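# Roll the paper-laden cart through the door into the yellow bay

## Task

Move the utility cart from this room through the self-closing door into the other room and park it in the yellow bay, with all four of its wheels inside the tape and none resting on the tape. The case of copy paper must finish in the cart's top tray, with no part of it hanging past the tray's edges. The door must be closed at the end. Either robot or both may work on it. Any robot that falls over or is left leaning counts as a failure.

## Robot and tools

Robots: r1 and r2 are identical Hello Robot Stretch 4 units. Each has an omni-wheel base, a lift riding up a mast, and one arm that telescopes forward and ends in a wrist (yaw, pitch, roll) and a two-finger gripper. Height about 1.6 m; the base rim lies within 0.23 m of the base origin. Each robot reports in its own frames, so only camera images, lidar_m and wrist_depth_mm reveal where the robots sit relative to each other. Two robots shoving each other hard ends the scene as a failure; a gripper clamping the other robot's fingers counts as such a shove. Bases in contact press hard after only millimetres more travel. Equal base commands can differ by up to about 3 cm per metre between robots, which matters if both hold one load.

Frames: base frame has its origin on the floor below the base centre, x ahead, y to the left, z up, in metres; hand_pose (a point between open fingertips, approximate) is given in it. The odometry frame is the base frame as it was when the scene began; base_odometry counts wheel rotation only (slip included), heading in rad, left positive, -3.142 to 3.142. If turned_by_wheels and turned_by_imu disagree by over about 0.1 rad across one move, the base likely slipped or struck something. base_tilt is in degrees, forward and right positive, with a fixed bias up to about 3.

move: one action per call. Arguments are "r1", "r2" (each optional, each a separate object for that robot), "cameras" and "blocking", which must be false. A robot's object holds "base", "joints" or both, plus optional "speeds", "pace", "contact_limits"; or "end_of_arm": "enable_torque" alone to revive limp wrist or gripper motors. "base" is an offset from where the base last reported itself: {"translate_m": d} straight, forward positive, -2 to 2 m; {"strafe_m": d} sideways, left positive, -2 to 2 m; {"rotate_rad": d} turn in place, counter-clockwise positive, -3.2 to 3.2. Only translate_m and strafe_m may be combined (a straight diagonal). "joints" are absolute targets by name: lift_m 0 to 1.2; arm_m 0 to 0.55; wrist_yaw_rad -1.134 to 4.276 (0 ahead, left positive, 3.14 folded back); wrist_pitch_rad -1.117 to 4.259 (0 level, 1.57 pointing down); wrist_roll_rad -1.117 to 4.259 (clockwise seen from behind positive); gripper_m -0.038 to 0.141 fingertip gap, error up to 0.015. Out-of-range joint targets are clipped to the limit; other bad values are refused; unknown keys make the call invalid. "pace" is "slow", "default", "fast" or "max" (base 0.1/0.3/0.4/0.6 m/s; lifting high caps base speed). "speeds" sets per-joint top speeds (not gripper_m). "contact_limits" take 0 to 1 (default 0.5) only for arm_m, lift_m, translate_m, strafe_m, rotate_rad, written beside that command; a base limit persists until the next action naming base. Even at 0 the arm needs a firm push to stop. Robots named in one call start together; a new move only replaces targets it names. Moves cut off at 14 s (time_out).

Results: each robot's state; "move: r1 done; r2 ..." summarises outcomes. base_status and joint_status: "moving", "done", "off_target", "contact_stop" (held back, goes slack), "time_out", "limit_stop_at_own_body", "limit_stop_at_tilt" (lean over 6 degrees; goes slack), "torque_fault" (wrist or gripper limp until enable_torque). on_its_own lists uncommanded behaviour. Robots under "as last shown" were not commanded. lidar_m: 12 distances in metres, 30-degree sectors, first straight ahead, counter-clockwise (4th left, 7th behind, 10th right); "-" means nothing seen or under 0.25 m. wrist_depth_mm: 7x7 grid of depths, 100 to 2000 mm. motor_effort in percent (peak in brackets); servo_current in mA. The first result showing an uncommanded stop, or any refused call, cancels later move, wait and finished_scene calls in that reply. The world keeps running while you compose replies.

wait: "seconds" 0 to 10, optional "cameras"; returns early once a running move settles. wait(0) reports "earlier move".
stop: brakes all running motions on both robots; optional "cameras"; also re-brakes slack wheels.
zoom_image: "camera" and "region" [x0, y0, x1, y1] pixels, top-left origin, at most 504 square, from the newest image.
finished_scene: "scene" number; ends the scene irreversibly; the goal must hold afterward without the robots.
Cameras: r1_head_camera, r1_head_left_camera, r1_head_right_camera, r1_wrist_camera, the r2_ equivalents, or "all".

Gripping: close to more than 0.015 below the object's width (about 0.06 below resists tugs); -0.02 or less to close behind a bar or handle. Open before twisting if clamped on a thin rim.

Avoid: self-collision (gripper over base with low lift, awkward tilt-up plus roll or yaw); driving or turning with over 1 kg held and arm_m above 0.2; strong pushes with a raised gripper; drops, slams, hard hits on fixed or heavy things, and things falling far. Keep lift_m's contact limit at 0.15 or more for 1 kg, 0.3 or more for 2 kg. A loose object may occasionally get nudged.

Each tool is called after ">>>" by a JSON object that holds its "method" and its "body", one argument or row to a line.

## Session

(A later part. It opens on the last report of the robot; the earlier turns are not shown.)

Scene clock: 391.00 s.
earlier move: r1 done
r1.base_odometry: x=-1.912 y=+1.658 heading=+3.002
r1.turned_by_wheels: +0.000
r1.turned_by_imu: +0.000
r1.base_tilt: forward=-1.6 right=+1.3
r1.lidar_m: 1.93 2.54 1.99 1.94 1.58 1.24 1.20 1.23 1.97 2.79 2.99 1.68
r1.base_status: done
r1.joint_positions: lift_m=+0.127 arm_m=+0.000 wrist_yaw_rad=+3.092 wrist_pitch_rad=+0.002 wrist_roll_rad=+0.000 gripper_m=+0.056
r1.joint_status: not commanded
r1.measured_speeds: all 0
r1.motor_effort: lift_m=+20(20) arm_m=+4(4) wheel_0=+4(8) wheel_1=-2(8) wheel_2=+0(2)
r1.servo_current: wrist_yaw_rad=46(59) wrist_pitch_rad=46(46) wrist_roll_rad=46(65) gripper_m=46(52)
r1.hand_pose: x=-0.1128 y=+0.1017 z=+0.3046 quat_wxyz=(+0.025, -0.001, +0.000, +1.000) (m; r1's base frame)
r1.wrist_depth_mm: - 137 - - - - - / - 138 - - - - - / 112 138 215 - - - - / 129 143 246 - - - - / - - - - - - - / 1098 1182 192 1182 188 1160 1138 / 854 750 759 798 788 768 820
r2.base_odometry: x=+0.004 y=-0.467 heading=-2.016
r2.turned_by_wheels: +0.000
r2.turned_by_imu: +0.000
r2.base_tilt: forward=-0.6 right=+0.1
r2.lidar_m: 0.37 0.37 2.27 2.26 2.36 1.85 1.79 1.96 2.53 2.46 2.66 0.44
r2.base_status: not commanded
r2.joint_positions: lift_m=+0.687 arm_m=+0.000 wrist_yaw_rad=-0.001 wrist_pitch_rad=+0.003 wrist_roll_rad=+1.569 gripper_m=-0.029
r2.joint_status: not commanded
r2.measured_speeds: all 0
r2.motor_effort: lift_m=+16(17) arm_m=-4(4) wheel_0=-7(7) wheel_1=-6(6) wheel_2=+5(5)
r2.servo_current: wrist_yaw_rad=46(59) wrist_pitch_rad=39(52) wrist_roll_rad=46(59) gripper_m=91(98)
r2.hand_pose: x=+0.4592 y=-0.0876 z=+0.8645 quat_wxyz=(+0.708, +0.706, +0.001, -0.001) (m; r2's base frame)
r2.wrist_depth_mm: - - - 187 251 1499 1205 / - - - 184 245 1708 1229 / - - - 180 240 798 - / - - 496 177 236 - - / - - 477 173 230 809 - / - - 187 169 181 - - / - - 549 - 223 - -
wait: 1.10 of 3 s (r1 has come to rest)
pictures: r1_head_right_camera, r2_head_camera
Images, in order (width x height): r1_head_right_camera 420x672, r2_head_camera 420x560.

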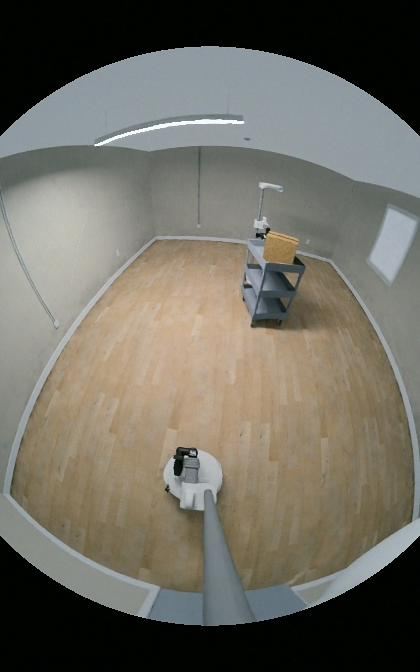

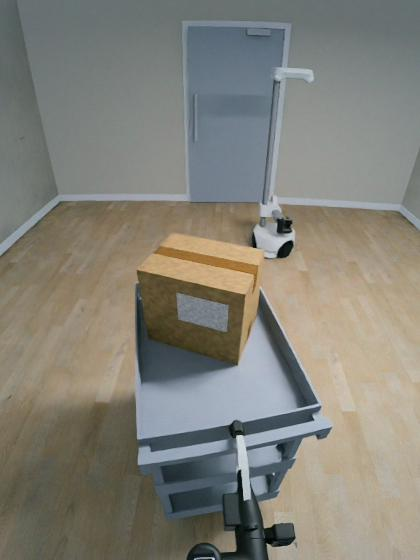

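>>> {"method": "move", "body": {
  "blocking": false,
  "r1": {"base":{"rotate_rad":3.01}}
}}

>>> {"method": "wait", "body": {
  "seconds": 5
}}

>>> {"method": "move", "body": {
  "blocking": false,
  "r1": {"joints":{"lift_m":0.8,"gripper_m":0.1}}
}}

>>> {"method": "wait", "body": {
  "seconds": 5,
  "cameras": ["r1_head_camera","r1_head_left_camera"]
}}

>>> {"method": "wait", "body": {
  "seconds": 3,
  "cameras": ["r1_head_camera","r1_head_left_camera"]
}}

Scene clock: 430.67 s.
move: r1 moving
r1.base_odometry: x=-1.912 y=+1.658 heading=-3.030
r1.turned_by_wheels: +0.252
r1.turned_by_imu: +0.252
r1.base_tilt: forward=-1.6 right=+1.3
r1.lidar_m: 3.48 2.16 1.93 1.96 1.35 1.20 1.22 1.47 2.79 2.80 1.93 1.68
r1.base_status: rotate_rad moving
r1.joint_positions: lift_m=+0.127 arm_m=+0.000 wrist_yaw_rad=+3.092 wrist_pitch_rad=+0.002 wrist_roll_rad=+0.000 gripper_m=+0.056
r1.joint_status: not commanded
r1.measured_speeds: translate_m=+0.000 strafe_m=+0.000 rotate_rad=+0.979 lift_m=+0.000 arm_m=+0.000 wrist_yaw_rad=+0.000 wrist_pitch_rad=+0.000 wrist_roll_rad=+0.000
r1.motor_effort: lift_m=+20(20) arm_m=+4(4) wheel_0=-7(8) wheel_1=-7(9) wheel_2=-6(7)
r1.servo_current: wrist_yaw_rad=59(65) wrist_pitch_rad=46(52) wrist_roll_rad=52(52) gripper_m=39(46)
r1.hand_pose: x=-0.1128 y=+0.1017 z=+0.3046 quat_wxyz=(+0.025, -0.001, +0.000, +1.000) (m; r1's base frame)
r1.wrist_depth_mm: - 137 - - - - - / - 138 - - - - - / 112 138 216 - - - - / 129 143 240 - - - - / - - - - - - - / 1229 1229 194 1182 188 1078 1025 / 842 750 750 798 788 778 809
r2: as last shown
r2.turned_by_imu: +0.001
r2.base_tilt: forward=-0.6 right=+0.0
r2.lidar_m: 0.37 0.38 2.30 2.24 2.36 1.86 1.81 1.95 2.51 2.46 2.65 0.39
r2.motor_effort: lift_m=+16(16) arm_m=-3(4) wheel_0=-6(7) wheel_1=-5(6) wheel_2=+4(5)
r2.servo_current: wrist_yaw_rad=26(52) wrist_pitch_rad=39(46) wrist_roll_rad=59(59) gripper_m=98(98)
r2.wrist_depth_mm: - - - 186 251 1464 1182 / - - - 183 245 1708 1205 / - - - 180 240 788 - / - - 500 177 236 - - / - - 480 173 231 809 - / - - 187 169 181 - - / - - 549 - 222 - -
pictures: none

Scene clock: 432.97 s.
earlier move: r1 done
r1.base_odometry: x=-1.912 y=+1.658 heading=-0.272
r1.turned_by_wheels: +2.758
r1.turned_by_imu: +2.773
r1.base_tilt: forward=-1.6 right=+1.3
r1.lidar_m: 1.20 1.23 1.65 2.76 2.86 1.76 1.67 2.97 2.07 1.95 1.87 1.29
r1.base_status: done
r1.joint_positions: lift_m=+0.127 arm_m=+0.000 wrist_yaw_rad=+3.092 wrist_pitch_rad=+0.002 wrist_roll_rad=+0.000 gripper_m=+0.056
r1.joint_status: not commanded
r1.measured_speeds: all 0
r1.motor_effort: lift_m=+20(20) arm_m=+4(4) wheel_0=-2(10) wheel_1=-2(10) wheel_2=+0(8)
r1.servo_current: wrist_yaw_rad=59(72) wrist_pitch_rad=39(52) wrist_roll_rad=46(65) gripper_m=33(52)
r1.hand_pose: x=-0.1128 y=+0.1017 z=+0.3046 quat_wxyz=(+0.025, -0.001, +0.000, +1.000) (m; r1's base frame)
r1.wrist_depth_mm: 136 139 - - - - - / 113 139 - - - - - / 117 140 267 - - - - / 137 161 - - - - - / 1983 - - - - - - / 1182 1182 194 1205 187 1160 1118 / 866 759 750 798 798 778 820
r2.base_odometry: x=+0.004 y=-0.467 heading=-2.016
r2.turned_by_wheels: +0.000
r2.turned_by_imu: +0.000
r2.base_tilt: forward=-0.7 right=+0.1
r2.lidar_m: 0.36 0.38 2.28 2.26 2.37 1.84 1.80 1.95 2.53 2.46 2.66 0.45
r2.base_status: not commanded
r2.joint_positions: lift_m=+0.687 arm_m=+0.000 wrist_yaw_rad=-0.001 wrist_pitch_rad=+0.003 wrist_roll_rad=+1.569 gripper_m=-0.029
r2.joint_status: not commanded
r2.measured_speeds: all 0
r2.motor_effort: lift_m=+16(17) arm_m=-3(4) wheel_0=-7(7) wheel_1=-5(6) wheel_2=+5(5)
r2.servo_current: wrist_yaw_rad=46(52) wrist_pitch_rad=39(52) wrist_roll_rad=46(65) gripper_m=91(98)
r2.hand_pose: x=+0.4592 y=-0.0876 z=+0.8645 quat_wxyz=(+0.708, +0.706, +0.001, -0.001) (m; r2's base frame)
r2.wrist_depth_mm: - - - 187 251 1499 1182 / - - - 183 245 1708 1205 / - - - 180 241 788 - / - - 492 177 236 - - / - - 477 173 230 820 - / - - 187 169 181 - - / - - 554 - 223 - -
wait: 2.30 of 5 s (r1 has come to rest)
pictures: none

Scene clock: 433.47 s.
move: r1 moving
r1.base_odometry: x=-1.912 y=+1.658 heading=-0.272
r1.turned_by_wheels: +0.000
r1.turned_by_imu: +0.000
r1.base_tilt: forward=-1.6 right=+1.3
r1.lidar_m: 1.21 1.26 1.66 2.75 2.82 1.77 1.69 2.99 2.09 1.93 1.82 1.29
r1.base_status: not commanded
r1.joint_positions: lift_m=+0.164 arm_m=+0.000 wrist_yaw_rad=+3.092 wrist_pitch_rad=+0.002 wrist_roll_rad=+0.000 gripper_m=+0.075
r1.joint_status: lift_m moving; gripper_m moving
r1.measured_speeds: translate_m=+0.000 strafe_m=+0.000 rotate_rad=+0.000 lift_m=+0.146 arm_m=+0.000 wrist_yaw_rad=+0.000 wrist_pitch_rad=+0.000 wrist_roll_rad=+0.000
r1.motor_effort: lift_m=+27(27) arm_m=+4(4) wheel_0=-2(2) wheel_1=-2(2) wheel_2=+0(0)
r1.servo_current: wrist_yaw_rad=39(59) wrist_pitch_rad=46(46) wrist_roll_rad=52(59) gripper_m=72(72)
r1.hand_pose: x=-0.1128 y=+0.1017 z=+0.3421 quat_wxyz=(+0.025, -0.001, +0.000, +1.000) (m; r1's base frame)
r1.wrist_depth_mm: 136 138 - - - - - / 113 139 - - - - - / 117 139 271 - - - - / 137 162 - - - - - / - - - - - - - / 1308 1336 195 1308 190 1366 1229 / 931 820 820 151 866 854 891
r2: as last shown
r2.base_tilt: forward=-0.7 right=+0.0
r2.lidar_m: 0.36 0.39 2.30 2.25 2.37 1.85 1.82 1.95 2.51 2.46 2.67 0.43
r2.motor_effort: lift_m=+16(17) arm_m=-3(4) wheel_0=-6(7) wheel_1=-5(6) wheel_2=+4(5)
r2.servo_current: wrist_yaw_rad=39(59) wrist_pitch_rad=39(46) wrist_roll_rad=46(52) gripper_m=91(98)
r2.wrist_depth_mm: - - - 186 250 1499 1182 / - - - 183 244 1756 1229 / - - - 180 240 788 - / - - 496 177 236 - - / - - 477 173 231 831 - / - - 187 169 181 - - / - - 549 - 223 - -
pictures: none

Scene clock: 436.50 s.
earlier move: r1 done
r1.base_odometry: x=-1.912 y=+1.658 heading=-0.272
r1.turned_by_wheels: +0.000
r1.turned_by_imu: +0.000
r1.base_tilt: forward=-1.6 right=+1.2
r1.lidar_m: 1.20 1.25 1.65 2.75 2.84 1.75 1.68 2.95 2.08 1.93 1.84 1.28
r1.base_status: not commanded
r1.joint_positions: lift_m=+0.799 arm_m=+0.000 wrist_yaw_rad=+3.092 wrist_pitch_rad=+0.002 wrist_roll_rad=+0.000 gripper_m=+0.100
r1.joint_status: all done
r1.measured_speeds: all 0
r1.motor_effort: lift_m=+25(28) arm_m=+4(4) wheel_0=-2(2) wheel_1=-1(2) wheel_2=+0(0)
r1.servo_current: wrist_yaw_rad=59(72) wrist_pitch_rad=46(52) wrist_roll_rad=39(72) gripper_m=46(72)
r1.hand_pose: x=-0.1128 y=+0.1017 z=+0.9771 quat_wxyz=(+0.025, -0.001, +0.000, +1.000) (m; r1's base frame)
r1.wrist_depth_mm: 136 138 - - - - - / 113 139 - - - - - / 116 139 267 - - - - / 137 160 - - - - - / - - - - - - - / - - 214 - 194 - - / - - - 145 - - -
r2.base_odometry: x=+0.004 y=-0.467 heading=-2.016
r2.turned_by_wheels: +0.000
r2.turned_by_imu: +0.000
r2.base_tilt: forward=-0.8 right=+0.1
r2.lidar_m: 0.34 0.37 2.29 2.26 2.41 1.83 1.81 1.94 2.51 2.46 2.66 0.43
r2.base_status: not commanded
r2.joint_positions: lift_m=+0.687 arm_m=+0.000 wrist_yaw_rad=-0.001 wrist_pitch_rad=+0.003 wrist_roll_rad=+1.569 gripper_m=-0.029
r2.joint_status: not commanded
r2.measured_speeds: all 0
r2.motor_effort: lift_m=+16(17) arm_m=-3(4) wheel_0=-6(7) wheel_1=-5(6) wheel_2=+5(5)
r2.servo_current: wrist_yaw_rad=33(65) wrist_pitch_rad=52(52) wrist_roll_rad=52(65) gripper_m=91(98)
r2.hand_pose: x=+0.4592 y=-0.0876 z=+0.8645 quat_wxyz=(+0.708, +0.706, +0.001, -0.001) (m; r2's base frame)
r2.wrist_depth_mm: - - - 187 249 1499 1182 / - - - 185 246 1708 1205 / - - - 180 240 788 - / - - 492 177 235 - - / - - 480 173 231 820 - / - - 187 170 181 - - / - - 549 - 222 - -
wait: 3.03 of 5 s (r1 has come to rest)
pictures: r1_head_camera, r1_head_left_camera
Images, in order (width x height): r1_head_camera 420x560, r1_head_left_camera 420x672.

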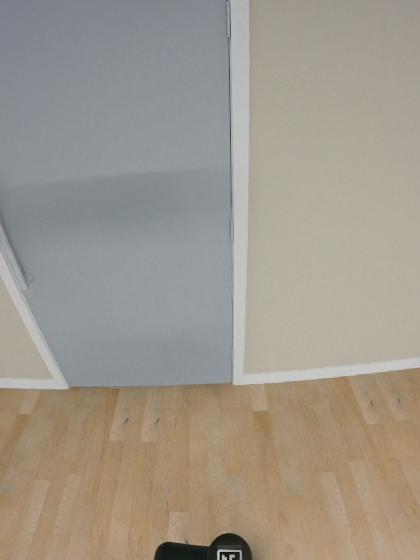

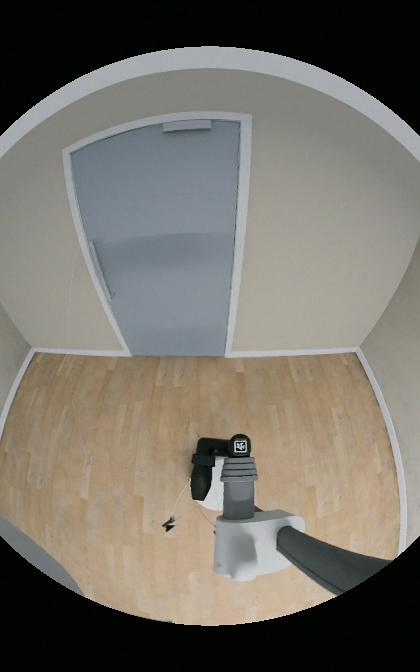

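Scene clock: 439.50 s.
r1.base_odometry: x=-1.912 y=+1.658 heading=-0.272
r1.turned_by_wheels: +0.000
r1.turned_by_imu: +0.000
r1.base_tilt: forward=-1.6 right=+1.3
r1.lidar_m: 1.20 1.24 1.64 2.76 2.85 1.75 1.69 2.96 2.09 1.93 1.85 1.29
r1.base_status: not commanded
r1.joint_positions: lift_m=+0.799 arm_m=+0.000 wrist_yaw_rad=+3.092 wrist_pitch_rad=+0.002 wrist_roll_rad=+0.000 gripper_m=+0.100
r1.joint_status: all done
r1.measured_speeds: all 0
r1.motor_effort: lift_m=+25(28) arm_m=+4(4) wheel_0=-2(2) wheel_1=-2(2) wheel_2=+0(0)
r1.servo_current: wrist_yaw_rad=52(72) wrist_pitch_rad=39(52) wrist_roll_rad=46(72) gripper_m=39(72)
r1.hand_pose: x=-0.1128 y=+0.1017 z=+0.9771 quat_wxyz=(+0.025, -0.001, +0.000, +1.000) (m; r1's base frame)
r1.wrist_depth_mm: 136 138 - - - - - / 113 139 - - - - - / 117 140 267 - - - - / 137 160 - - - - - / - - - - - - - / - - 214 - 193 - - / - - - 145 - - -
r2.base_odometry: x=+0.004 y=-0.467 heading=-2.016
r2.turned_by_wheels: +0.000
r2.turned_by_imu: +0.000
r2.base_tilt: forward=-0.6 right=+0.1
r2.lidar_m: 0.35 0.38 2.31 2.26 2.39 1.86 1.80 1.96 2.53 2.47 2.63 0.45
r2.base_status: not commanded
r2.joint_positions: lift_m=+0.687 arm_m=+0.000 wrist_yaw_rad=-0.001 wrist_pitch_rad=+0.003 wrist_roll_rad=+1.569 gripper_m=-0.029
r2.joint_status: not commanded
r2.measured_speeds: all 0
r2.motor_effort: lift_m=+16(17) arm_m=-4(4) wheel_0=-6(7) wheel_1=-5(6) wheel_2=+5(5)
r2.servo_current: wrist_yaw_rad=46(65) wrist_pitch_rad=46(52) wrist_roll_rad=46(65) gripper_m=91(98)
r2.hand_pose: x=+0.4592 y=-0.0876 z=+0.8645 quat_wxyz=(+0.708, +0.706, +0.001, -0.001) (m; r2's base frame)
r2.wrist_depth_mm: - - - 187 251 1499 1182 / - - - 184 245 1756 1182 / - - - 180 240 788 - / - - 496 177 235 - - / - - 477 173 231 809 - / - - 187 169 181 - - / - - 554 - 223 - -
wait: 3.00 s; at rest by 0.27 s
pictures: r1_head_camera, r1_head_left_camera
Images, in order (width x height): r1_head_camera 420x560, r1_head_left_camera 420x672.

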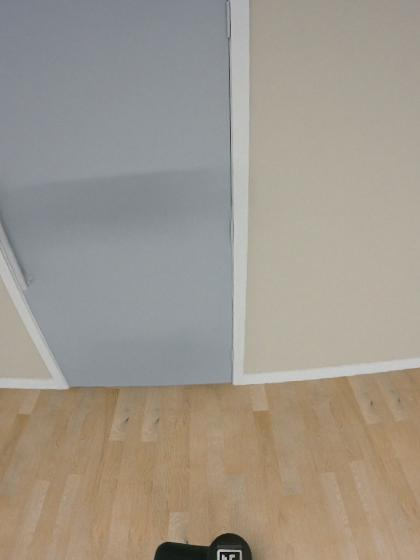

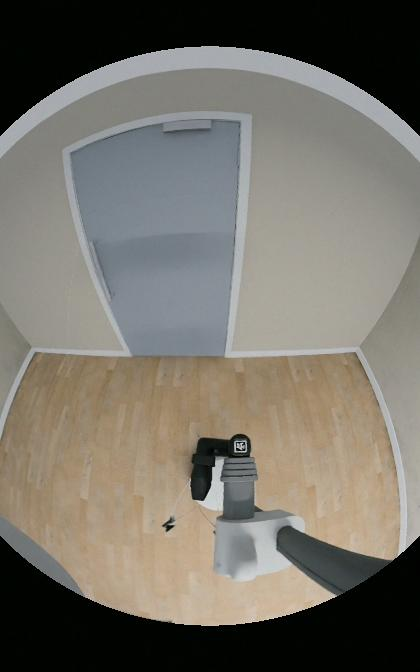

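>>> {"method": "move", "body": {
  "blocking": false,
  "r1": {"base":{"strafe_m":0.69},"joints":{"wrist_yaw_rad":0}}
}}

>>> {"method": "wait", "body": {
  "seconds": 2.2
}}

>>> {"method": "wait", "body": {
  "seconds": 3,
  "cameras": ["r1_head_camera","r1_wrist_camera"]
}}

Scene clock: 445.57 s.
move: r1 moving
r1.base_odometry: x=-1.903 y=+1.693 heading=-0.272
r1.turned_by_wheels: +0.000
r1.turned_by_imu: +0.000
r1.base_tilt: forward=-1.6 right=+1.3
r1.lidar_m: 1.19 1.25 1.65 2.72 2.81 1.78 1.69 3.03 2.13 1.98 1.84 1.28
r1.base_status: strafe_m moving
r1.joint_positions: lift_m=+0.799 arm_m=+0.000 wrist_yaw_rad=+2.503 wrist_pitch_rad=+0.002 wrist_roll_rad=+0.000 gripper_m=+0.100
r1.joint_status: wrist_yaw_rad moving
r1.measured_speeds: translate_m=+0.000 strafe_m=+0.140 rotate_rad=-0.001 lift_m=+0.000 arm_m=+0.000 wrist_yaw_rad=-1.812 wrist_pitch_rad=+0.000 wrist_roll_rad=+0.000
r1.motor_effort: lift_m=+25(25) arm_m=+4(4) wheel_0=-9(11) wheel_1=+9(10) wheel_2=+1(1)
r1.servo_current: wrist_yaw_rad=91(117) wrist_pitch_rad=39(46) wrist_roll_rad=59(59) gripper_m=39(46)
r1.hand_pose: x=-0.0086 y=+0.2421 z=+0.9771 quat_wxyz=(+0.314, -0.001, +0.000, +0.949) (m; r1's base frame)
r1.wrist_depth_mm: - - - - - - - / - - - - - - - / - - - - - - - / - - - - - - - / - - - - - - - / - 1661 214 - 198 - - / - 1661 - 145 - - -
r2: as last shown
r2.base_tilt: forward=-0.6 right=+0.0
r2.lidar_m: 0.37 0.40 2.30 2.27 2.37 1.86 1.79 1.96 2.51 2.45 2.64 0.44
r2.motor_effort: lift_m=+16(16) arm_m=-3(4) wheel_0=-6(7) wheel_1=-5(6) wheel_2=+5(5)
r2.servo_current: wrist_yaw_rad=39(52) wrist_pitch_rad=39(52) wrist_roll_rad=46(52) gripper_m=98(98)
r2.wrist_depth_mm: - - - 187 250 1499 1205 / - - - 183 245 1708 1205 / - - - 180 239 788 - / - - 496 177 236 - - / - - 477 174 231 831 - / - - 187 169 181 - - / - - 549 - 223 - -
pictures: none

Scene clock: 447.77 s.
earlier move: r1 moving
r1.base_odometry: x=-1.743 y=+2.266 heading=-0.272
r1.turned_by_wheels: +0.000
r1.turned_by_imu: +0.004
r1.base_tilt: forward=-1.5 right=+1.2
r1.lidar_m: 1.11 1.20 1.61 2.14 2.20 2.91 1.67 3.91 2.75 2.58 1.81 1.25
r1.base_status: strafe_m moving
r1.joint_positions: lift_m=+0.800 arm_m=+0.000 wrist_yaw_rad=+0.003 wrist_pitch_rad=+0.002 wrist_roll_rad=+0.000 gripper_m=+0.100
r1.joint_status: all done
r1.measured_speeds: translate_m=+0.000 strafe_m=+0.188 rotate_rad=+0.000 lift_m=+0.000 arm_m=+0.000 wrist_yaw_rad=+0.000 wrist_pitch_rad=+0.000 wrist_roll_rad=+0.000
r1.motor_effort: lift_m=+24(25) arm_m=+4(4) wheel_0=-3(12) wheel_1=+1(10) wheel_2=+2(2)
r1.servo_current: wrist_yaw_rad=52(117) wrist_pitch_rad=39(52) wrist_roll_rad=46(59) gripper_m=46(46)
r1.hand_pose: x=+0.4595 y=-0.0866 z=+0.9771 quat_wxyz=(+1.000, +0.000, +0.001, +0.001) (m; r1's base frame)
r1.wrist_depth_mm: - - - - - - - / - - - - - 1025 - / - - - - - - - / - - - - - - - / - 891 - - - - - / - 193 195 - 189 1008 - / - - - 139 - - -
r2.base_odometry: x=+0.004 y=-0.467 heading=-2.016
r2.turned_by_wheels: +0.000
r2.turned_by_imu: +0.000
r2.base_tilt: forward=-0.7 right=+0.1
r2.lidar_m: 0.36 0.39 2.28 2.24 2.38 1.87 1.81 1.94 2.52 2.47 2.65 0.45
r2.base_status: not commanded
r2.joint_positions: lift_m=+0.687 arm_m=+0.000 wrist_yaw_rad=-0.001 wrist_pitch_rad=+0.003 wrist_roll_rad=+1.569 gripper_m=-0.029
r2.joint_status: not commanded
r2.measured_speeds: all 0
r2.motor_effort: lift_m=+16(17) arm_m=-4(4) wheel_0=-7(7) wheel_1=-5(6) wheel_2=+5(5)
r2.servo_current: wrist_yaw_rad=52(59) wrist_pitch_rad=39(52) wrist_roll_rad=39(59) gripper_m=85(104)
r2.hand_pose: x=+0.4592 y=-0.0876 z=+0.8645 quat_wxyz=(+0.708, +0.706, +0.001, -0.001) (m; r2's base frame)
r2.wrist_depth_mm: - - - 187 250 1464 1182 / - - - 184 245 1756 1205 / - - - 180 241 798 - / - - 496 177 236 - - / - - 477 173 232 809 - / - - 187 169 181 - - / - - 554 - 223 - -
wait: 2.20 s; no rest
pictures: none

Scene clock: 448.70 s.
earlier move: r1 done
r1.base_odometry: x=-1.727 y=+2.323 heading=-0.272
r1.turned_by_wheels: +0.000
r1.turned_by_imu: +0.000
r1.base_tilt: forward=-1.6 right=+1.3
r1.lidar_m: 1.12 1.20 1.63 2.08 2.15 2.85 1.71 3.96 2.79 2.66 1.80 1.25
r1.base_status: done
r1.joint_positions: lift_m=+0.800 arm_m=+0.000 wrist_yaw_rad=+0.003 wrist_pitch_rad=+0.002 wrist_roll_rad=+0.000 gripper_m=+0.100
r1.joint_status: all done
r1.measured_speeds: all 0
r1.motor_effort: lift_m=+25(25) arm_m=+4(4) wheel_0=-2(12) wheel_1=+0(10) wheel_2=+0(2)
r1.servo_current: wrist_yaw_rad=39(117) wrist_pitch_rad=46(52) wrist_roll_rad=39(59) gripper_m=46(52)
r1.hand_pose: x=+0.4595 y=-0.0866 z=+0.9771 quat_wxyz=(+1.000, +0.000, +0.001, +0.001) (m; r1's base frame)
r1.wrist_depth_mm: - - - - - - - / - - - - - - - / - - - - - - - / - - - - - - - / - - - - - - - / - 191 195 - 190 - - / - - - 139 - - -
r2.base_odometry: x=+0.004 y=-0.467 heading=-2.016
r2.turned_by_wheels: +0.000
r2.turned_by_imu: +0.000
r2.base_tilt: forward=-0.7 right=+0.1
r2.lidar_m: 0.37 0.36 2.29 2.24 2.35 1.84 1.78 1.93 2.51 2.46 2.65 0.43
r2.base_status: not commanded
r2.joint_positions: lift_m=+0.687 arm_m=+0.000 wrist_yaw_rad=-0.001 wrist_pitch_rad=+0.003 wrist_roll_rad=+1.569 gripper_m=-0.029
r2.joint_status: not commanded
r2.measured_speeds: all 0
r2.motor_effort: lift_m=+16(17) arm_m=-3(4) wheel_0=-6(7) wheel_1=-5(6) wheel_2=+5(5)
r2.servo_current: wrist_yaw_rad=46(59) wrist_pitch_rad=46(52) wrist_roll_rad=46(59) gripper_m=91(104)
r2.hand_pose: x=+0.4592 y=-0.0876 z=+0.8645 quat_wxyz=(+0.708, +0.706, +0.001, -0.001) (m; r2's base frame)
r2.wrist_depth_mm: - - - 187 249 1499 1182 / - - - 183 246 1756 1205 / - - - 180 240 788 - / - - 492 177 236 - - / - - 480 173 232 809 - / - - 187 170 181 - - / - - 549 - 222 - -
wait: 0.93 of 3 s (r1 has come to rest)
pictures: r1_head_camera, r1_wrist_camera
Images, in order (width x height): r1_head_camera 420x560, r1_wrist_camera 616x392.

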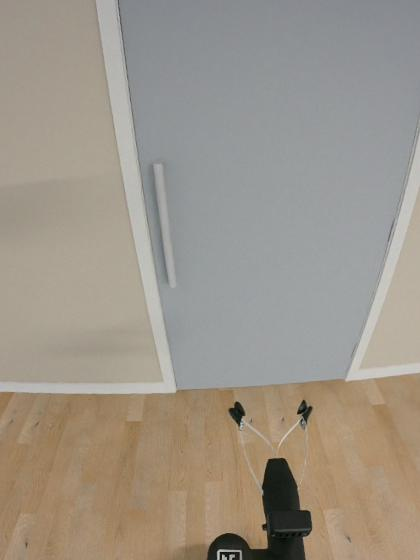

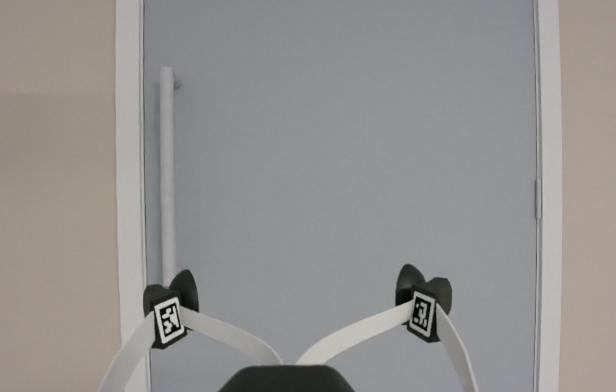

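>>> {"method": "move", "body": {
  "blocking": false,
  "r1": {"base":{"strafe_m":0.335,"translate_m":0.3}}
}}

>>> {"method": "wait", "body": {
  "seconds": 4,
  "cameras": ["r1_head_camera","r1_wrist_camera"]
}}

Scene clock: 455.73 s.
move: r1 moving
r1.base_odometry: x=-1.700 y=+2.340 heading=-0.272
r1.turned_by_wheels: +0.000
r1.turned_by_imu: +0.000
r1.base_tilt: forward=-1.6 right=+1.3
r1.lidar_m: 1.08 1.19 1.60 2.04 2.12 2.82 1.73 4.02 2.82 2.66 1.76 1.23
r1.base_status: translate_m moving; strafe_m moving
r1.joint_positions: lift_m=+0.800 arm_m=+0.000 wrist_yaw_rad=+0.003 wrist_pitch_rad=+0.002 wrist_roll_rad=+0.000 gripper_m=+0.100
r1.joint_status: not commanded
r1.measured_speeds: translate_m=+0.083 strafe_m=+0.093 rotate_rad=+0.000 lift_m=+0.000 arm_m=+0.000 wrist_yaw_rad=+0.000 wrist_pitch_rad=+0.000 wrist_roll_rad=+0.000
r1.motor_effort: lift_m=+24(25) arm_m=+4(4) wheel_0=-6(7) wheel_1=+8(10) wheel_2=-6(7)
r1.servo_current: wrist_yaw_rad=52(59) wrist_pitch_rad=46(46) wrist_roll_rad=46(65) gripper_m=46(52)
r1.hand_pose: x=+0.4595 y=-0.0866 z=+0.9771 quat_wxyz=(+1.000, +0.000, +0.001, +0.001) (m; r1's base frame)
r1.wrist_depth_mm: - - - - - - - / - - - - - - - / - - - - - - - / - - - - - - - / - - - - - - - / - 193 195 - 189 - - / - - - 139 - - -
r2: as last shown
r2.lidar_m: 0.35 0.35 2.30 2.23 2.35 1.86 1.81 1.94 2.52 2.45 2.62 0.43
r2.motor_effort: lift_m=+17(17) arm_m=-3(4) wheel_0=-7(7) wheel_1=-6(6) wheel_2=+4(5)
r2.servo_current: wrist_yaw_rad=46(52) wrist_pitch_rad=39(46) wrist_roll_rad=52(59) gripper_m=91(98)
r2.wrist_depth_mm: - - - 187 250 1499 1205 / - - - 183 245 1708 1182 / - - - 180 240 788 - / - - 496 177 235 - - / - - 477 173 230 809 - / - - 187 169 181 - - / - - 549 - 223 - -
pictures: none

Scene clock: 458.20 s.
earlier move: r1 done
r1.base_odometry: x=-1.348 y=+2.565 heading=-0.272
r1.turned_by_wheels: +0.000
r1.turned_by_imu: +0.002
r1.base_tilt: forward=-1.6 right=+1.3
r1.lidar_m: 0.80 0.90 1.21 1.74 1.79 2.42 2.07 2.08 3.14 2.96 1.31 0.91
r1.base_status: done
r1.joint_positions: lift_m=+0.800 arm_m=+0.000 wrist_yaw_rad=+0.003 wrist_pitch_rad=+0.002 wrist_roll_rad=+0.000 gripper_m=+0.100
r1.joint_status: not commanded
r1.measured_speeds: all 0
r1.motor_effort: lift_m=+24(25) arm_m=+4(4) wheel_0=-3(8) wheel_1=-1(11) wheel_2=-1(9)
r1.servo_current: wrist_yaw_rad=52(78) wrist_pitch_rad=46(52) wrist_roll_rad=59(65) gripper_m=46(52)
r1.hand_pose: x=+0.4595 y=-0.0867 z=+0.9772 quat_wxyz=(+1.000, +0.000, +0.001, +0.001) (m; r1's base frame)
r1.wrist_depth_mm: - - - 580 - - - / - - - 585 - - - / - - - 585 - - - / - - - 591 - - - / - - - 591 - - - / - 193 195 647 189 - - / - - - 139 - - -
r2.base_odometry: x=+0.004 y=-0.467 heading=-2.016
r2.turned_by_wheels: +0.000
r2.turned_by_imu: +0.000
r2.base_tilt: forward=-0.7 right=+0.0
r2.lidar_m: 0.34 0.36 2.30 2.24 2.39 1.83 1.81 1.96 2.50 2.44 2.64 0.43
r2.base_status: not commanded
r2.joint_positions: lift_m=+0.687 arm_m=+0.000 wrist_yaw_rad=-0.001 wrist_pitch_rad=+0.003 wrist_roll_rad=+1.569 gripper_m=-0.029
r2.joint_status: not commanded
r2.measured_speeds: all 0
r2.motor_effort: lift_m=+16(17) arm_m=-3(4) wheel_0=-6(7) wheel_1=-5(6) wheel_2=+4(5)
r2.servo_current: wrist_yaw_rad=52(59) wrist_pitch_rad=39(52) wrist_roll_rad=46(65) gripper_m=91(98)
r2.hand_pose: x=+0.4592 y=-0.0876 z=+0.8645 quat_wxyz=(+0.708, +0.706, +0.001, -0.001) (m; r2's base frame)
r2.wrist_depth_mm: - - - 187 250 1499 1160 / - - - 183 244 1756 1205 / - - - 180 239 788 - / - - 492 177 235 - - / - - 477 173 231 809 - / - - 187 170 181 - - / - - 554 - 222 - -
wait: 2.47 of 4 s (r1 has come to rest)
pictures: r1_head_camera, r1_wrist_camera
Images, in order (width x height): r1_head_camera 420x560, r1_wrist_camera 616x392.

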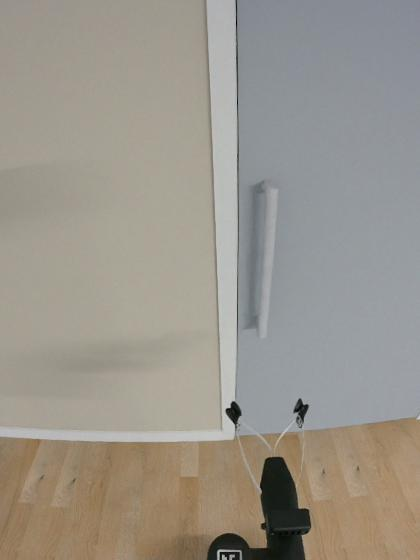

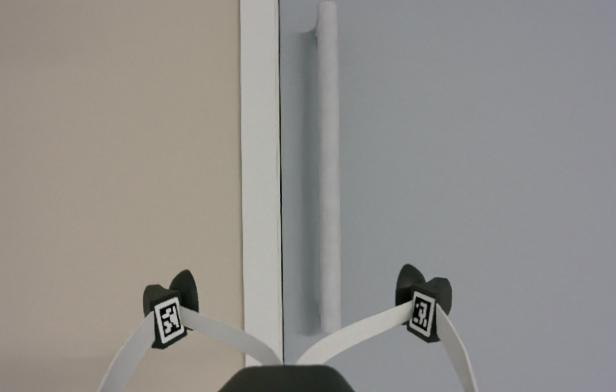

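>>> {"method": "move", "body": {
  "blocking": false,
  "r1": {"base":{"strafe_m":-0.035,"translate_m":0.3},"pace":"slow","contact_limits":{"translate_m":0.15}}
}}

>>> {"method": "wait", "body": {
  "seconds": 5,
  "cameras": ["r1_head_camera","r1_wrist_camera"]
}}

Scene clock: 464.50 s.
move: r1 moving
r1.base_odometry: x=-1.336 y=+2.560 heading=-0.272
r1.turned_by_wheels: +0.000
r1.turned_by_imu: +0.000
r1.base_tilt: forward=-1.6 right=+1.3
r1.lidar_m: 0.79 0.88 1.18 1.76 1.80 2.41 2.11 2.08 3.12 2.98 1.33 0.91
r1.base_status: translate_m moving; strafe_m moving
r1.joint_positions: lift_m=+0.800 arm_m=+0.000 wrist_yaw_rad=+0.003 wrist_pitch_rad=+0.002 wrist_roll_rad=+0.000 gripper_m=+0.100
r1.joint_status: not commanded
r1.measured_speeds: translate_m=+0.048 strafe_m=-0.006 rotate_rad=+0.000 lift_m=+0.000 arm_m=+0.000 wrist_yaw_rad=+0.000 wrist_pitch_rad=+0.000 wrist_roll_rad=+0.000
r1.motor_effort: lift_m=+24(24) arm_m=+4(4) wheel_0=+7(7) wheel_1=+3(5) wheel_2=-6(6)
r1.servo_current: wrist_yaw_rad=46(59) wrist_pitch_rad=33(39) wrist_roll_rad=59(72) gripper_m=39(52)
r1.contact_limits: translate_m 0.15
r1.hand_pose: x=+0.4595 y=-0.0867 z=+0.9772 quat_wxyz=(+1.000, +0.000, +0.001, +0.001) (m; r1's base frame)
r1.wrist_depth_mm: - - - 569 - - - / - - - 569 - - - / - - - 569 - - - / - - - 580 - - - / - - - 580 - - - / - 192 195 564 189 - - / - - - 139 - - -
r2: as last shown
r2.base_tilt: forward=-0.7 right=+0.1
r2.lidar_m: 0.36 0.39 2.32 2.23 2.35 1.86 1.81 1.94 2.50 2.47 2.66 0.42
r2.motor_effort: lift_m=+16(17) arm_m=-3(4) wheel_0=-7(7) wheel_1=-6(6) wheel_2=+5(5)
r2.servo_current: wrist_yaw_rad=39(59) wrist_pitch_rad=46(46) wrist_roll_rad=46(59) gripper_m=91(91)
r2.wrist_depth_mm: - - - 187 251 1499 1182 / - - - 184 245 1708 1182 / - - - 180 240 788 - / - - 496 177 236 - - / - - 473 173 229 820 - / - - 188 169 181 - - / - - 549 - 222 - -
pictures: none

Scene clock: 468.30 s.
earlier move: r1 done
r1.base_odometry: x=-1.068 y=+2.450 heading=-0.272
r1.turned_by_wheels: +0.000
r1.turned_by_imu: -0.001
r1.base_tilt: forward=-1.6 right=+1.2
r1.lidar_m: 0.50 0.56 0.78 1.80 1.88 2.46 2.37 2.38 3.10 2.82 0.90 0.63
r1.base_status: done
r1.joint_positions: lift_m=+0.800 arm_m=+0.000 wrist_yaw_rad=+0.003 wrist_pitch_rad=+0.002 wrist_roll_rad=+0.000 gripper_m=+0.100
r1.joint_status: not commanded
r1.measured_speeds: all 0
r1.motor_effort: lift_m=+24(24) arm_m=+4(4) wheel_0=+4(8) wheel_1=+2(6) wheel_2=-3(7)
r1.servo_current: wrist_yaw_rad=59(72) wrist_pitch_rad=39(46) wrist_roll_rad=52(72) gripper_m=39(52)
r1.contact_limits: translate_m 0.15
r1.hand_pose: x=+0.4595 y=-0.0867 z=+0.9772 quat_wxyz=(+1.000, +0.000, +0.001, +0.001) (m; r1's base frame)
r1.wrist_depth_mm: 353 357 359 364 366 370 373 / 355 357 364 294 370 370 377 / 355 357 364 362 368 370 375 / 357 359 364 293 370 370 379 / 355 357 368 297 373 375 377 / 359 359 368 298 198 375 379 / 359 362 366 145 370 375 379
r2.base_odometry: x=+0.004 y=-0.467 heading=-2.016
r2.turned_by_wheels: +0.000
r2.turned_by_imu: +0.001
r2.base_tilt: forward=-0.7 right=+0.1
r2.lidar_m: 0.36 0.36 2.32 2.24 2.37 1.86 1.81 1.97 2.49 2.47 2.65 0.44
r2.base_status: not commanded
r2.joint_positions: lift_m=+0.687 arm_m=+0.000 wrist_yaw_rad=-0.001 wrist_pitch_rad=+0.003 wrist_roll_rad=+1.569 gripper_m=-0.029
r2.joint_status: not commanded
r2.measured_speeds: all 0
r2.motor_effort: lift_m=+16(17) arm_m=-3(4) wheel_0=-7(7) wheel_1=-5(6) wheel_2=+4(5)
r2.servo_current: wrist_yaw_rad=39(59) wrist_pitch_rad=39(46) wrist_roll_rad=46(65) gripper_m=91(104)
r2.hand_pose: x=+0.4592 y=-0.0876 z=+0.8645 quat_wxyz=(+0.708, +0.706, +0.001, -0.001) (m; r2's base frame)
r2.wrist_depth_mm: - - - 187 251 1499 1182 / - - - 183 245 1708 1182 / - - - 180 240 788 - / - - 496 177 236 - - / - - 477 173 230 809 - / - - 187 169 181 - - / - - 549 - 222 - -
wait: 3.80 of 5 s (r1 has come to rest)
pictures: r1_head_camera, r1_wrist_camera
Images, in order (width x height): r1_head_camera 420x560, r1_wrist_camera 616x392.

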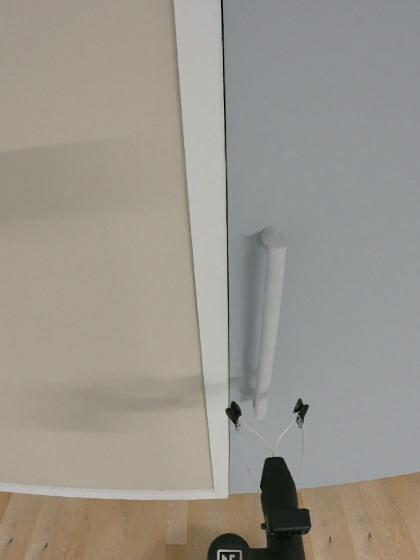

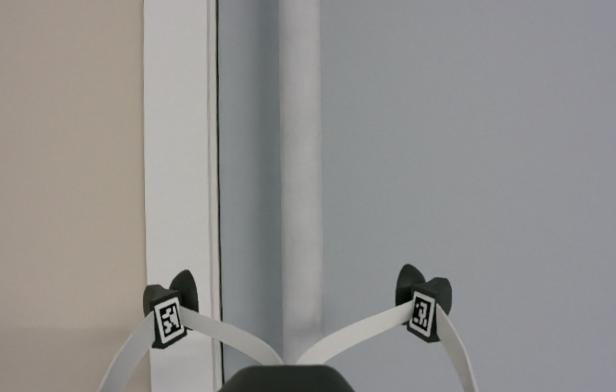

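>>> {"method": "move", "body": {
  "blocking": false,
  "r1": {"base":{"translate_m":0.098},"pace":"slow","contact_limits":{"translate_m":0.15}}
}}

>>> {"method": "wait", "body": {
  "seconds": 3
}}

>>> {"method": "move", "body": {
  "blocking": false,
  "r1": {"joints":{"gripper_m":-0.035}}
}}

>>> {"method": "wait", "body": {
  "seconds": 3
}}

>>> {"method": "wait", "body": {
  "seconds": 0.2,
  "cameras": ["r1_head_camera","r1_wrist_camera"]
}}

Scene clock: 477.10 s.
move: r1 moving
r1.base_odometry: x=-1.056 y=+2.447 heading=-0.272
r1.turned_by_wheels: +0.000
r1.turned_by_imu: +0.000
r1.base_tilt: forward=-1.6 right=+1.3
r1.lidar_m: 0.51 0.57 0.75 1.81 1.87 2.50 2.38 2.39 3.07 2.78 0.85 0.59
r1.base_status: translate_m moving
r1.joint_positions: lift_m=+0.800 arm_m=+0.000 wrist_yaw_rad=+0.003 wrist_pitch_rad=+0.002 wrist_roll_rad=+0.000 gripper_m=+0.100
r1.joint_status: not commanded
r1.measured_speeds: translate_m=+0.048 strafe_m=+0.000 rotate_rad=+0.000 lift_m=+0.000 arm_m=+0.000 wrist_yaw_rad=+0.000 wrist_pitch_rad=+0.000 wrist_roll_rad=+0.000
r1.motor_effort: lift_m=+24(24) arm_m=+4(4) wheel_0=+4(6) wheel_1=+5(7) wheel_2=-6(7)
r1.servo_current: wrist_yaw_rad=33(59) wrist_pitch_rad=46(52) wrist_roll_rad=52(59) gripper_m=46(46)
r1.contact_limits: translate_m 0.15
r1.hand_pose: x=+0.4595 y=-0.0867 z=+0.9772 quat_wxyz=(+1.000, +0.000, +0.001, +0.001) (m; r1's base frame)
r1.wrist_depth_mm: 343 345 351 283 357 357 359 / 343 345 351 283 357 362 359 / 345 345 353 281 359 362 366 / 345 349 353 282 357 359 366 / 345 347 353 285 357 366 364 / 347 351 353 287 198 364 366 / 347 349 355 145 362 362 368
r2: as last shown
r2.turned_by_imu: +0.000
r2.lidar_m: 0.37 0.39 2.30 2.25 2.40 1.85 1.81 1.95 2.50 2.45 2.66 0.43
r2.motor_effort: lift_m=+16(17) arm_m=-3(4) wheel_0=-6(7) wheel_1=-5(6) wheel_2=+5(5)
r2.servo_current: wrist_yaw_rad=59(59) wrist_pitch_rad=39(46) wrist_roll_rad=46(52) gripper_m=91(98)
r2.wrist_depth_mm: - - - 187 251 1499 1160 / - - - 184 245 1708 1182 / - - - 180 240 788 - / - - 492 176 235 - - / - - 480 173 231 831 - / - - 187 169 181 - - / - - 549 - 222 - -
pictures: none

Scene clock: 478.87 s.
earlier move: r1 done
r1.base_odometry: x=-0.974 y=+2.424 heading=-0.272
r1.turned_by_wheels: +0.000
r1.turned_by_imu: +0.000
r1.base_tilt: forward=-1.6 right=+1.3
r1.lidar_m: 0.43 0.49 0.64 1.66 1.87 2.51 2.44 2.50 3.08 2.34 0.75 0.50
r1.base_status: done
r1.joint_positions: lift_m=+0.800 arm_m=+0.000 wrist_yaw_rad=+0.003 wrist_pitch_rad=+0.002 wrist_roll_rad=+0.000 gripper_m=+0.100
r1.joint_status: not commanded
r1.measured_speeds: all 0
r1.motor_effort: lift_m=+24(24) arm_m=+4(4) wheel_0=+4(7) wheel_1=+3(7) wheel_2=-1(7)
r1.servo_current: wrist_yaw_rad=46(72) wrist_pitch_rad=39(52) wrist_roll_rad=46(65) gripper_m=39(52)
r1.contact_limits: translate_m 0.15
r1.hand_pose: x=+0.4595 y=-0.0867 z=+0.9772 quat_wxyz=(+1.000, +0.000, +0.001, +0.001) (m; r1's base frame)
r1.wrist_depth_mm: 259 - 266 192 270 272 276 / 260 - 266 193 270 273 274 / 263 - 267 188 271 274 276 / 260 - 267 193 273 276 278 / 264 - 268 193 273 276 278 / 264 193 268 193 198 276 277 / 264 - 271 145 276 277 279
r2.base_odometry: x=+0.004 y=-0.467 heading=-2.016
r2.turned_by_wheels: +0.000
r2.turned_by_imu: +0.000
r2.base_tilt: forward=-0.7 right=+0.1
r2.lidar_m: 0.38 0.36 2.28 2.24 2.38 1.84 1.80 1.94 2.51 2.48 2.63 0.43
r2.base_status: not commanded
r2.joint_positions: lift_m=+0.687 arm_m=+0.000 wrist_yaw_rad=-0.001 wrist_pitch_rad=+0.003 wrist_roll_rad=+1.569 gripper_m=-0.029
r2.joint_status: not commanded
r2.measured_speeds: all 0
r2.motor_effort: lift_m=+16(17) arm_m=-3(4) wheel_0=-6(7) wheel_1=-5(6) wheel_2=+5(5)
r2.servo_current: wrist_yaw_rad=46(59) wrist_pitch_rad=39(46) wrist_roll_rad=46(59) gripper_m=91(98)
r2.hand_pose: x=+0.4592 y=-0.0876 z=+0.8645 quat_wxyz=(+0.708, +0.706, +0.001, -0.001) (m; r2's base frame)
r2.wrist_depth_mm: - - - 187 250 1499 1182 / - - - 184 245 1756 1205 / - - - 180 240 788 - / - - 500 177 236 - - / - - 477 174 230 820 - / - - 187 169 181 - - / - - 549 - 223 - -
wait: 1.77 of 3 s (r1 has come to rest)
pictures: none

Scene clock: 479.37 s.
move: r1 moving
r1.base_odometry: x=-0.974 y=+2.424 heading=-0.272
r1.turned_by_wheels: +0.000
r1.turned_by_imu: +0.000
r1.base_tilt: forward=-1.5 right=+1.3
r1.lidar_m: 0.40 0.50 0.66 1.67 1.89 2.51 2.47 2.47 3.06 2.38 0.73 0.50
r1.base_status: not commanded
r1.joint_positions: lift_m=+0.800 arm_m=+0.000 wrist_yaw_rad=+0.003 wrist_pitch_rad=+0.002 wrist_roll_rad=+0.000 gripper_m=+0.084
r1.joint_status: gripper_m moving
r1.measured_speeds: all 0
r1.motor_effort: lift_m=+24(24) arm_m=+4(4) wheel_0=+4(5) wheel_1=+2(3) wheel_2=-1(2)
r1.servo_current: wrist_yaw_rad=52(72) wrist_pitch_rad=39(46) wrist_roll_rad=59(59) gripper_m=85(85)
r1.contact_limits: translate_m 0.15
r1.hand_pose: x=+0.4595 y=-0.0867 z=+0.9772 quat_wxyz=(+1.000, +0.000, +0.001, +0.001) (m; r1's base frame)
r1.wrist_depth_mm: 259 - 266 191 270 273 273 / 260 - 267 192 272 274 273 / 260 - 267 189 272 274 277 / 263 - 268 193 272 276 276 / 263 - 268 193 273 276 277 / 265 - 270 193 200 277 277 / 265 141 271 143 274 277 279
r2: as last shown
r2.lidar_m: 0.36 0.36 2.26 2.24 2.37 1.85 1.80 1.96 2.52 2.45 2.61 0.43
r2.motor_effort: lift_m=+16(16) arm_m=-3(4) wheel_0=-7(7) wheel_1=-5(6) wheel_2=+5(5)
r2.servo_current: wrist_yaw_rad=52(52) wrist_pitch_rad=39(46) wrist_roll_rad=39(52) gripper_m=91(98)
r2.wrist_depth_mm: - - - 187 250 1499 1160 / - - - 185 245 1756 1229 / - - - 180 239 798 - / - - 500 177 236 - - / - - 477 173 232 809 - / - - 187 169 181 - - / - - 549 - 222 - -
pictures: none

Scene clock: 480.90 s.
earlier move: r1 done
r1.base_odometry: x=-0.974 y=+2.424 heading=-0.271
r1.turned_by_wheels: +0.000
r1.turned_by_imu: +0.000
r1.base_tilt: forward=-1.5 right=+1.3
r1.lidar_m: 0.41 0.49 0.68 1.63 1.87 2.47 2.45 2.47 3.08 2.37 0.73 0.51
r1.base_status: not commanded
r1.joint_positions: lift_m=+0.800 arm_m=+0.000 wrist_yaw_rad=+0.003 wrist_pitch_rad=+0.002 wrist_roll_rad=+0.000 gripper_m=-0.033
r1.joint_status: all done
r1.measured_speeds: all 0
r1.motor_effort: lift_m=+24(24) arm_m=-4(4) wheel_0=+2(5) wheel_1=+1(3) wheel_2=+4(4)
r1.servo_current: wrist_yaw_rad=46(72) wrist_pitch_rad=33(52) wrist_roll_rad=39(65) gripper_m=111(241)
r1.contact_limits: translate_m 0.15
r1.hand_pose: x=+0.4595 y=-0.0867 z=+0.9772 quat_wxyz=(+1.000, +0.000, +0.001, +0.001) (m; r1's base frame)
r1.wrist_depth_mm: 259 - 264 189 268 271 272 / 260 - 265 190 268 271 273 / 262 - 265 187 271 272 274 / 260 - 267 192 271 273 274 / 263 - 267 191 271 272 274 / 263 - 195 191 180 274 276 / 263 141 267 189 272 274 277
r2.base_odometry: x=+0.004 y=-0.467 heading=-2.016
r2.turned_by_wheels: +0.000
r2.turned_by_imu: +0.000
r2.base_tilt: forward=-0.7 right=+0.1
r2.lidar_m: 0.37 0.38 2.30 2.24 2.38 1.84 1.77 1.96 2.51 2.46 2.63 0.43
r2.base_status: not commanded
r2.joint_positions: lift_m=+0.687 arm_m=+0.000 wrist_yaw_rad=-0.001 wrist_pitch_rad=+0.003 wrist_roll_rad=+1.569 gripper_m=-0.029
r2.joint_status: not commanded
r2.measured_speeds: all 0
r2.motor_effort: lift_m=+16(17) arm_m=-3(4) wheel_0=-6(7) wheel_1=-5(6) wheel_2=+5(5)
r2.servo_current: wrist_yaw_rad=52(52) wrist_pitch_rad=39(52) wrist_roll_rad=52(59) gripper_m=91(98)
r2.hand_pose: x=+0.4592 y=-0.0876 z=+0.8645 quat_wxyz=(+0.708, +0.706, +0.001, -0.001) (m; r2's base frame)
r2.wrist_depth_mm: - - - 187 250 1499 1182 / - - - 183 245 1708 1182 / - - - 180 240 798 - / - - 492 177 235 - - / - - 480 173 230 820 - / - - 187 169 181 - - / - - 549 - 223 - -
wait: 1.53 of 3 s (r1 has come to rest)
pictures: none

Scene clock: 481.10 s.
r1.base_odometry: x=-0.974 y=+2.424 heading=-0.271
r1.turned_by_wheels: +0.000
r1.turned_by_imu: +0.000
r1.base_tilt: forward=-1.5 right=+1.3
r1.lidar_m: 0.40 0.49 0.66 1.63 1.87 2.49 2.44 2.50 3.05 2.39 0.71 0.50
r1.base_status: not commanded
r1.joint_positions: lift_m=+0.800 arm_m=+0.000 wrist_yaw_rad=+0.003 wrist_pitch_rad=+0.002 wrist_roll_rad=+0.000 gripper_m=-0.033
r1.joint_status: all done
r1.measured_speeds: all 0
r1.motor_effort: lift_m=+24(24) arm_m=-4(4) wheel_0=+2(5) wheel_1=+1(3) wheel_2=+4(4)
r1.servo_current: wrist_yaw_rad=52(72) wrist_pitch_rad=46(52) wrist_roll_rad=65(65) gripper_m=117(241)
r1.contact_limits: translate_m 0.15
r1.hand_pose: x=+0.4595 y=-0.0867 z=+0.9772 quat_wxyz=(+1.000, +0.000, +0.001, +0.001) (m; r1's base frame)
r1.wrist_depth_mm: 259 - 265 189 268 270 272 / 259 - 266 191 268 271 273 / 260 - 266 187 271 272 274 / 259 - 267 191 270 273 274 / 263 - 268 191 272 273 276 / 263 - 194 191 181 273 276 / 264 141 267 188 272 274 277
r2.base_odometry: x=+0.004 y=-0.467 heading=-2.016
r2.turned_by_wheels: +0.000
r2.turned_by_imu: +0.000
r2.base_tilt: forward=-0.7 right=+0.0
r2.lidar_m: 0.35 0.39 2.30 2.22 2.37 1.86 1.79 1.95 2.48 2.47 2.63 0.43
r2.base_status: not commanded
r2.joint_positions: lift_m=+0.687 arm_m=+0.000 wrist_yaw_rad=-0.001 wrist_pitch_rad=+0.003 wrist_roll_rad=+1.569 gripper_m=-0.029
r2.joint_status: not commanded
r2.measured_speeds: all 0
r2.motor_effort: lift_m=+16(17) arm_m=-3(4) wheel_0=-7(7) wheel_1=-5(6) wheel_2=+5(5)
r2.servo_current: wrist_yaw_rad=46(52) wrist_pitch_rad=39(52) wrist_roll_rad=52(59) gripper_m=91(98)
r2.hand_pose: x=+0.4592 y=-0.0876 z=+0.8645 quat_wxyz=(+0.708, +0.706, +0.001, -0.001) (m; r2's base frame)
r2.wrist_depth_mm: - - - 187 251 1537 1182 / - - - 183 245 1756 1205 / - - - 180 240 809 - / - - 496 177 235 - - / - - 477 173 231 809 - / - - 187 169 181 - - / - - 554 - 222 - -
wait: 0.20 s; no rest
pictures: r1_head_camera, r1_wrist_camera
Images, in order (width x height): r1_head_camera 420x560, r1_wrist_camera 616x392.

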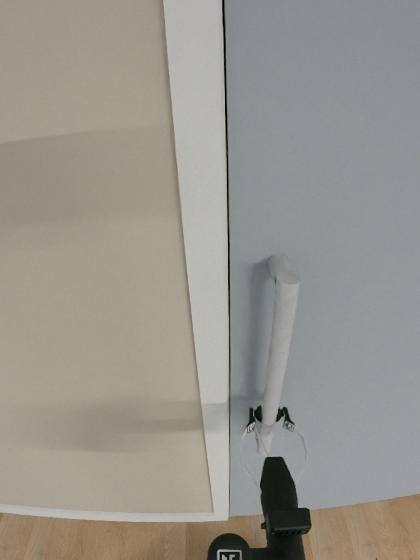

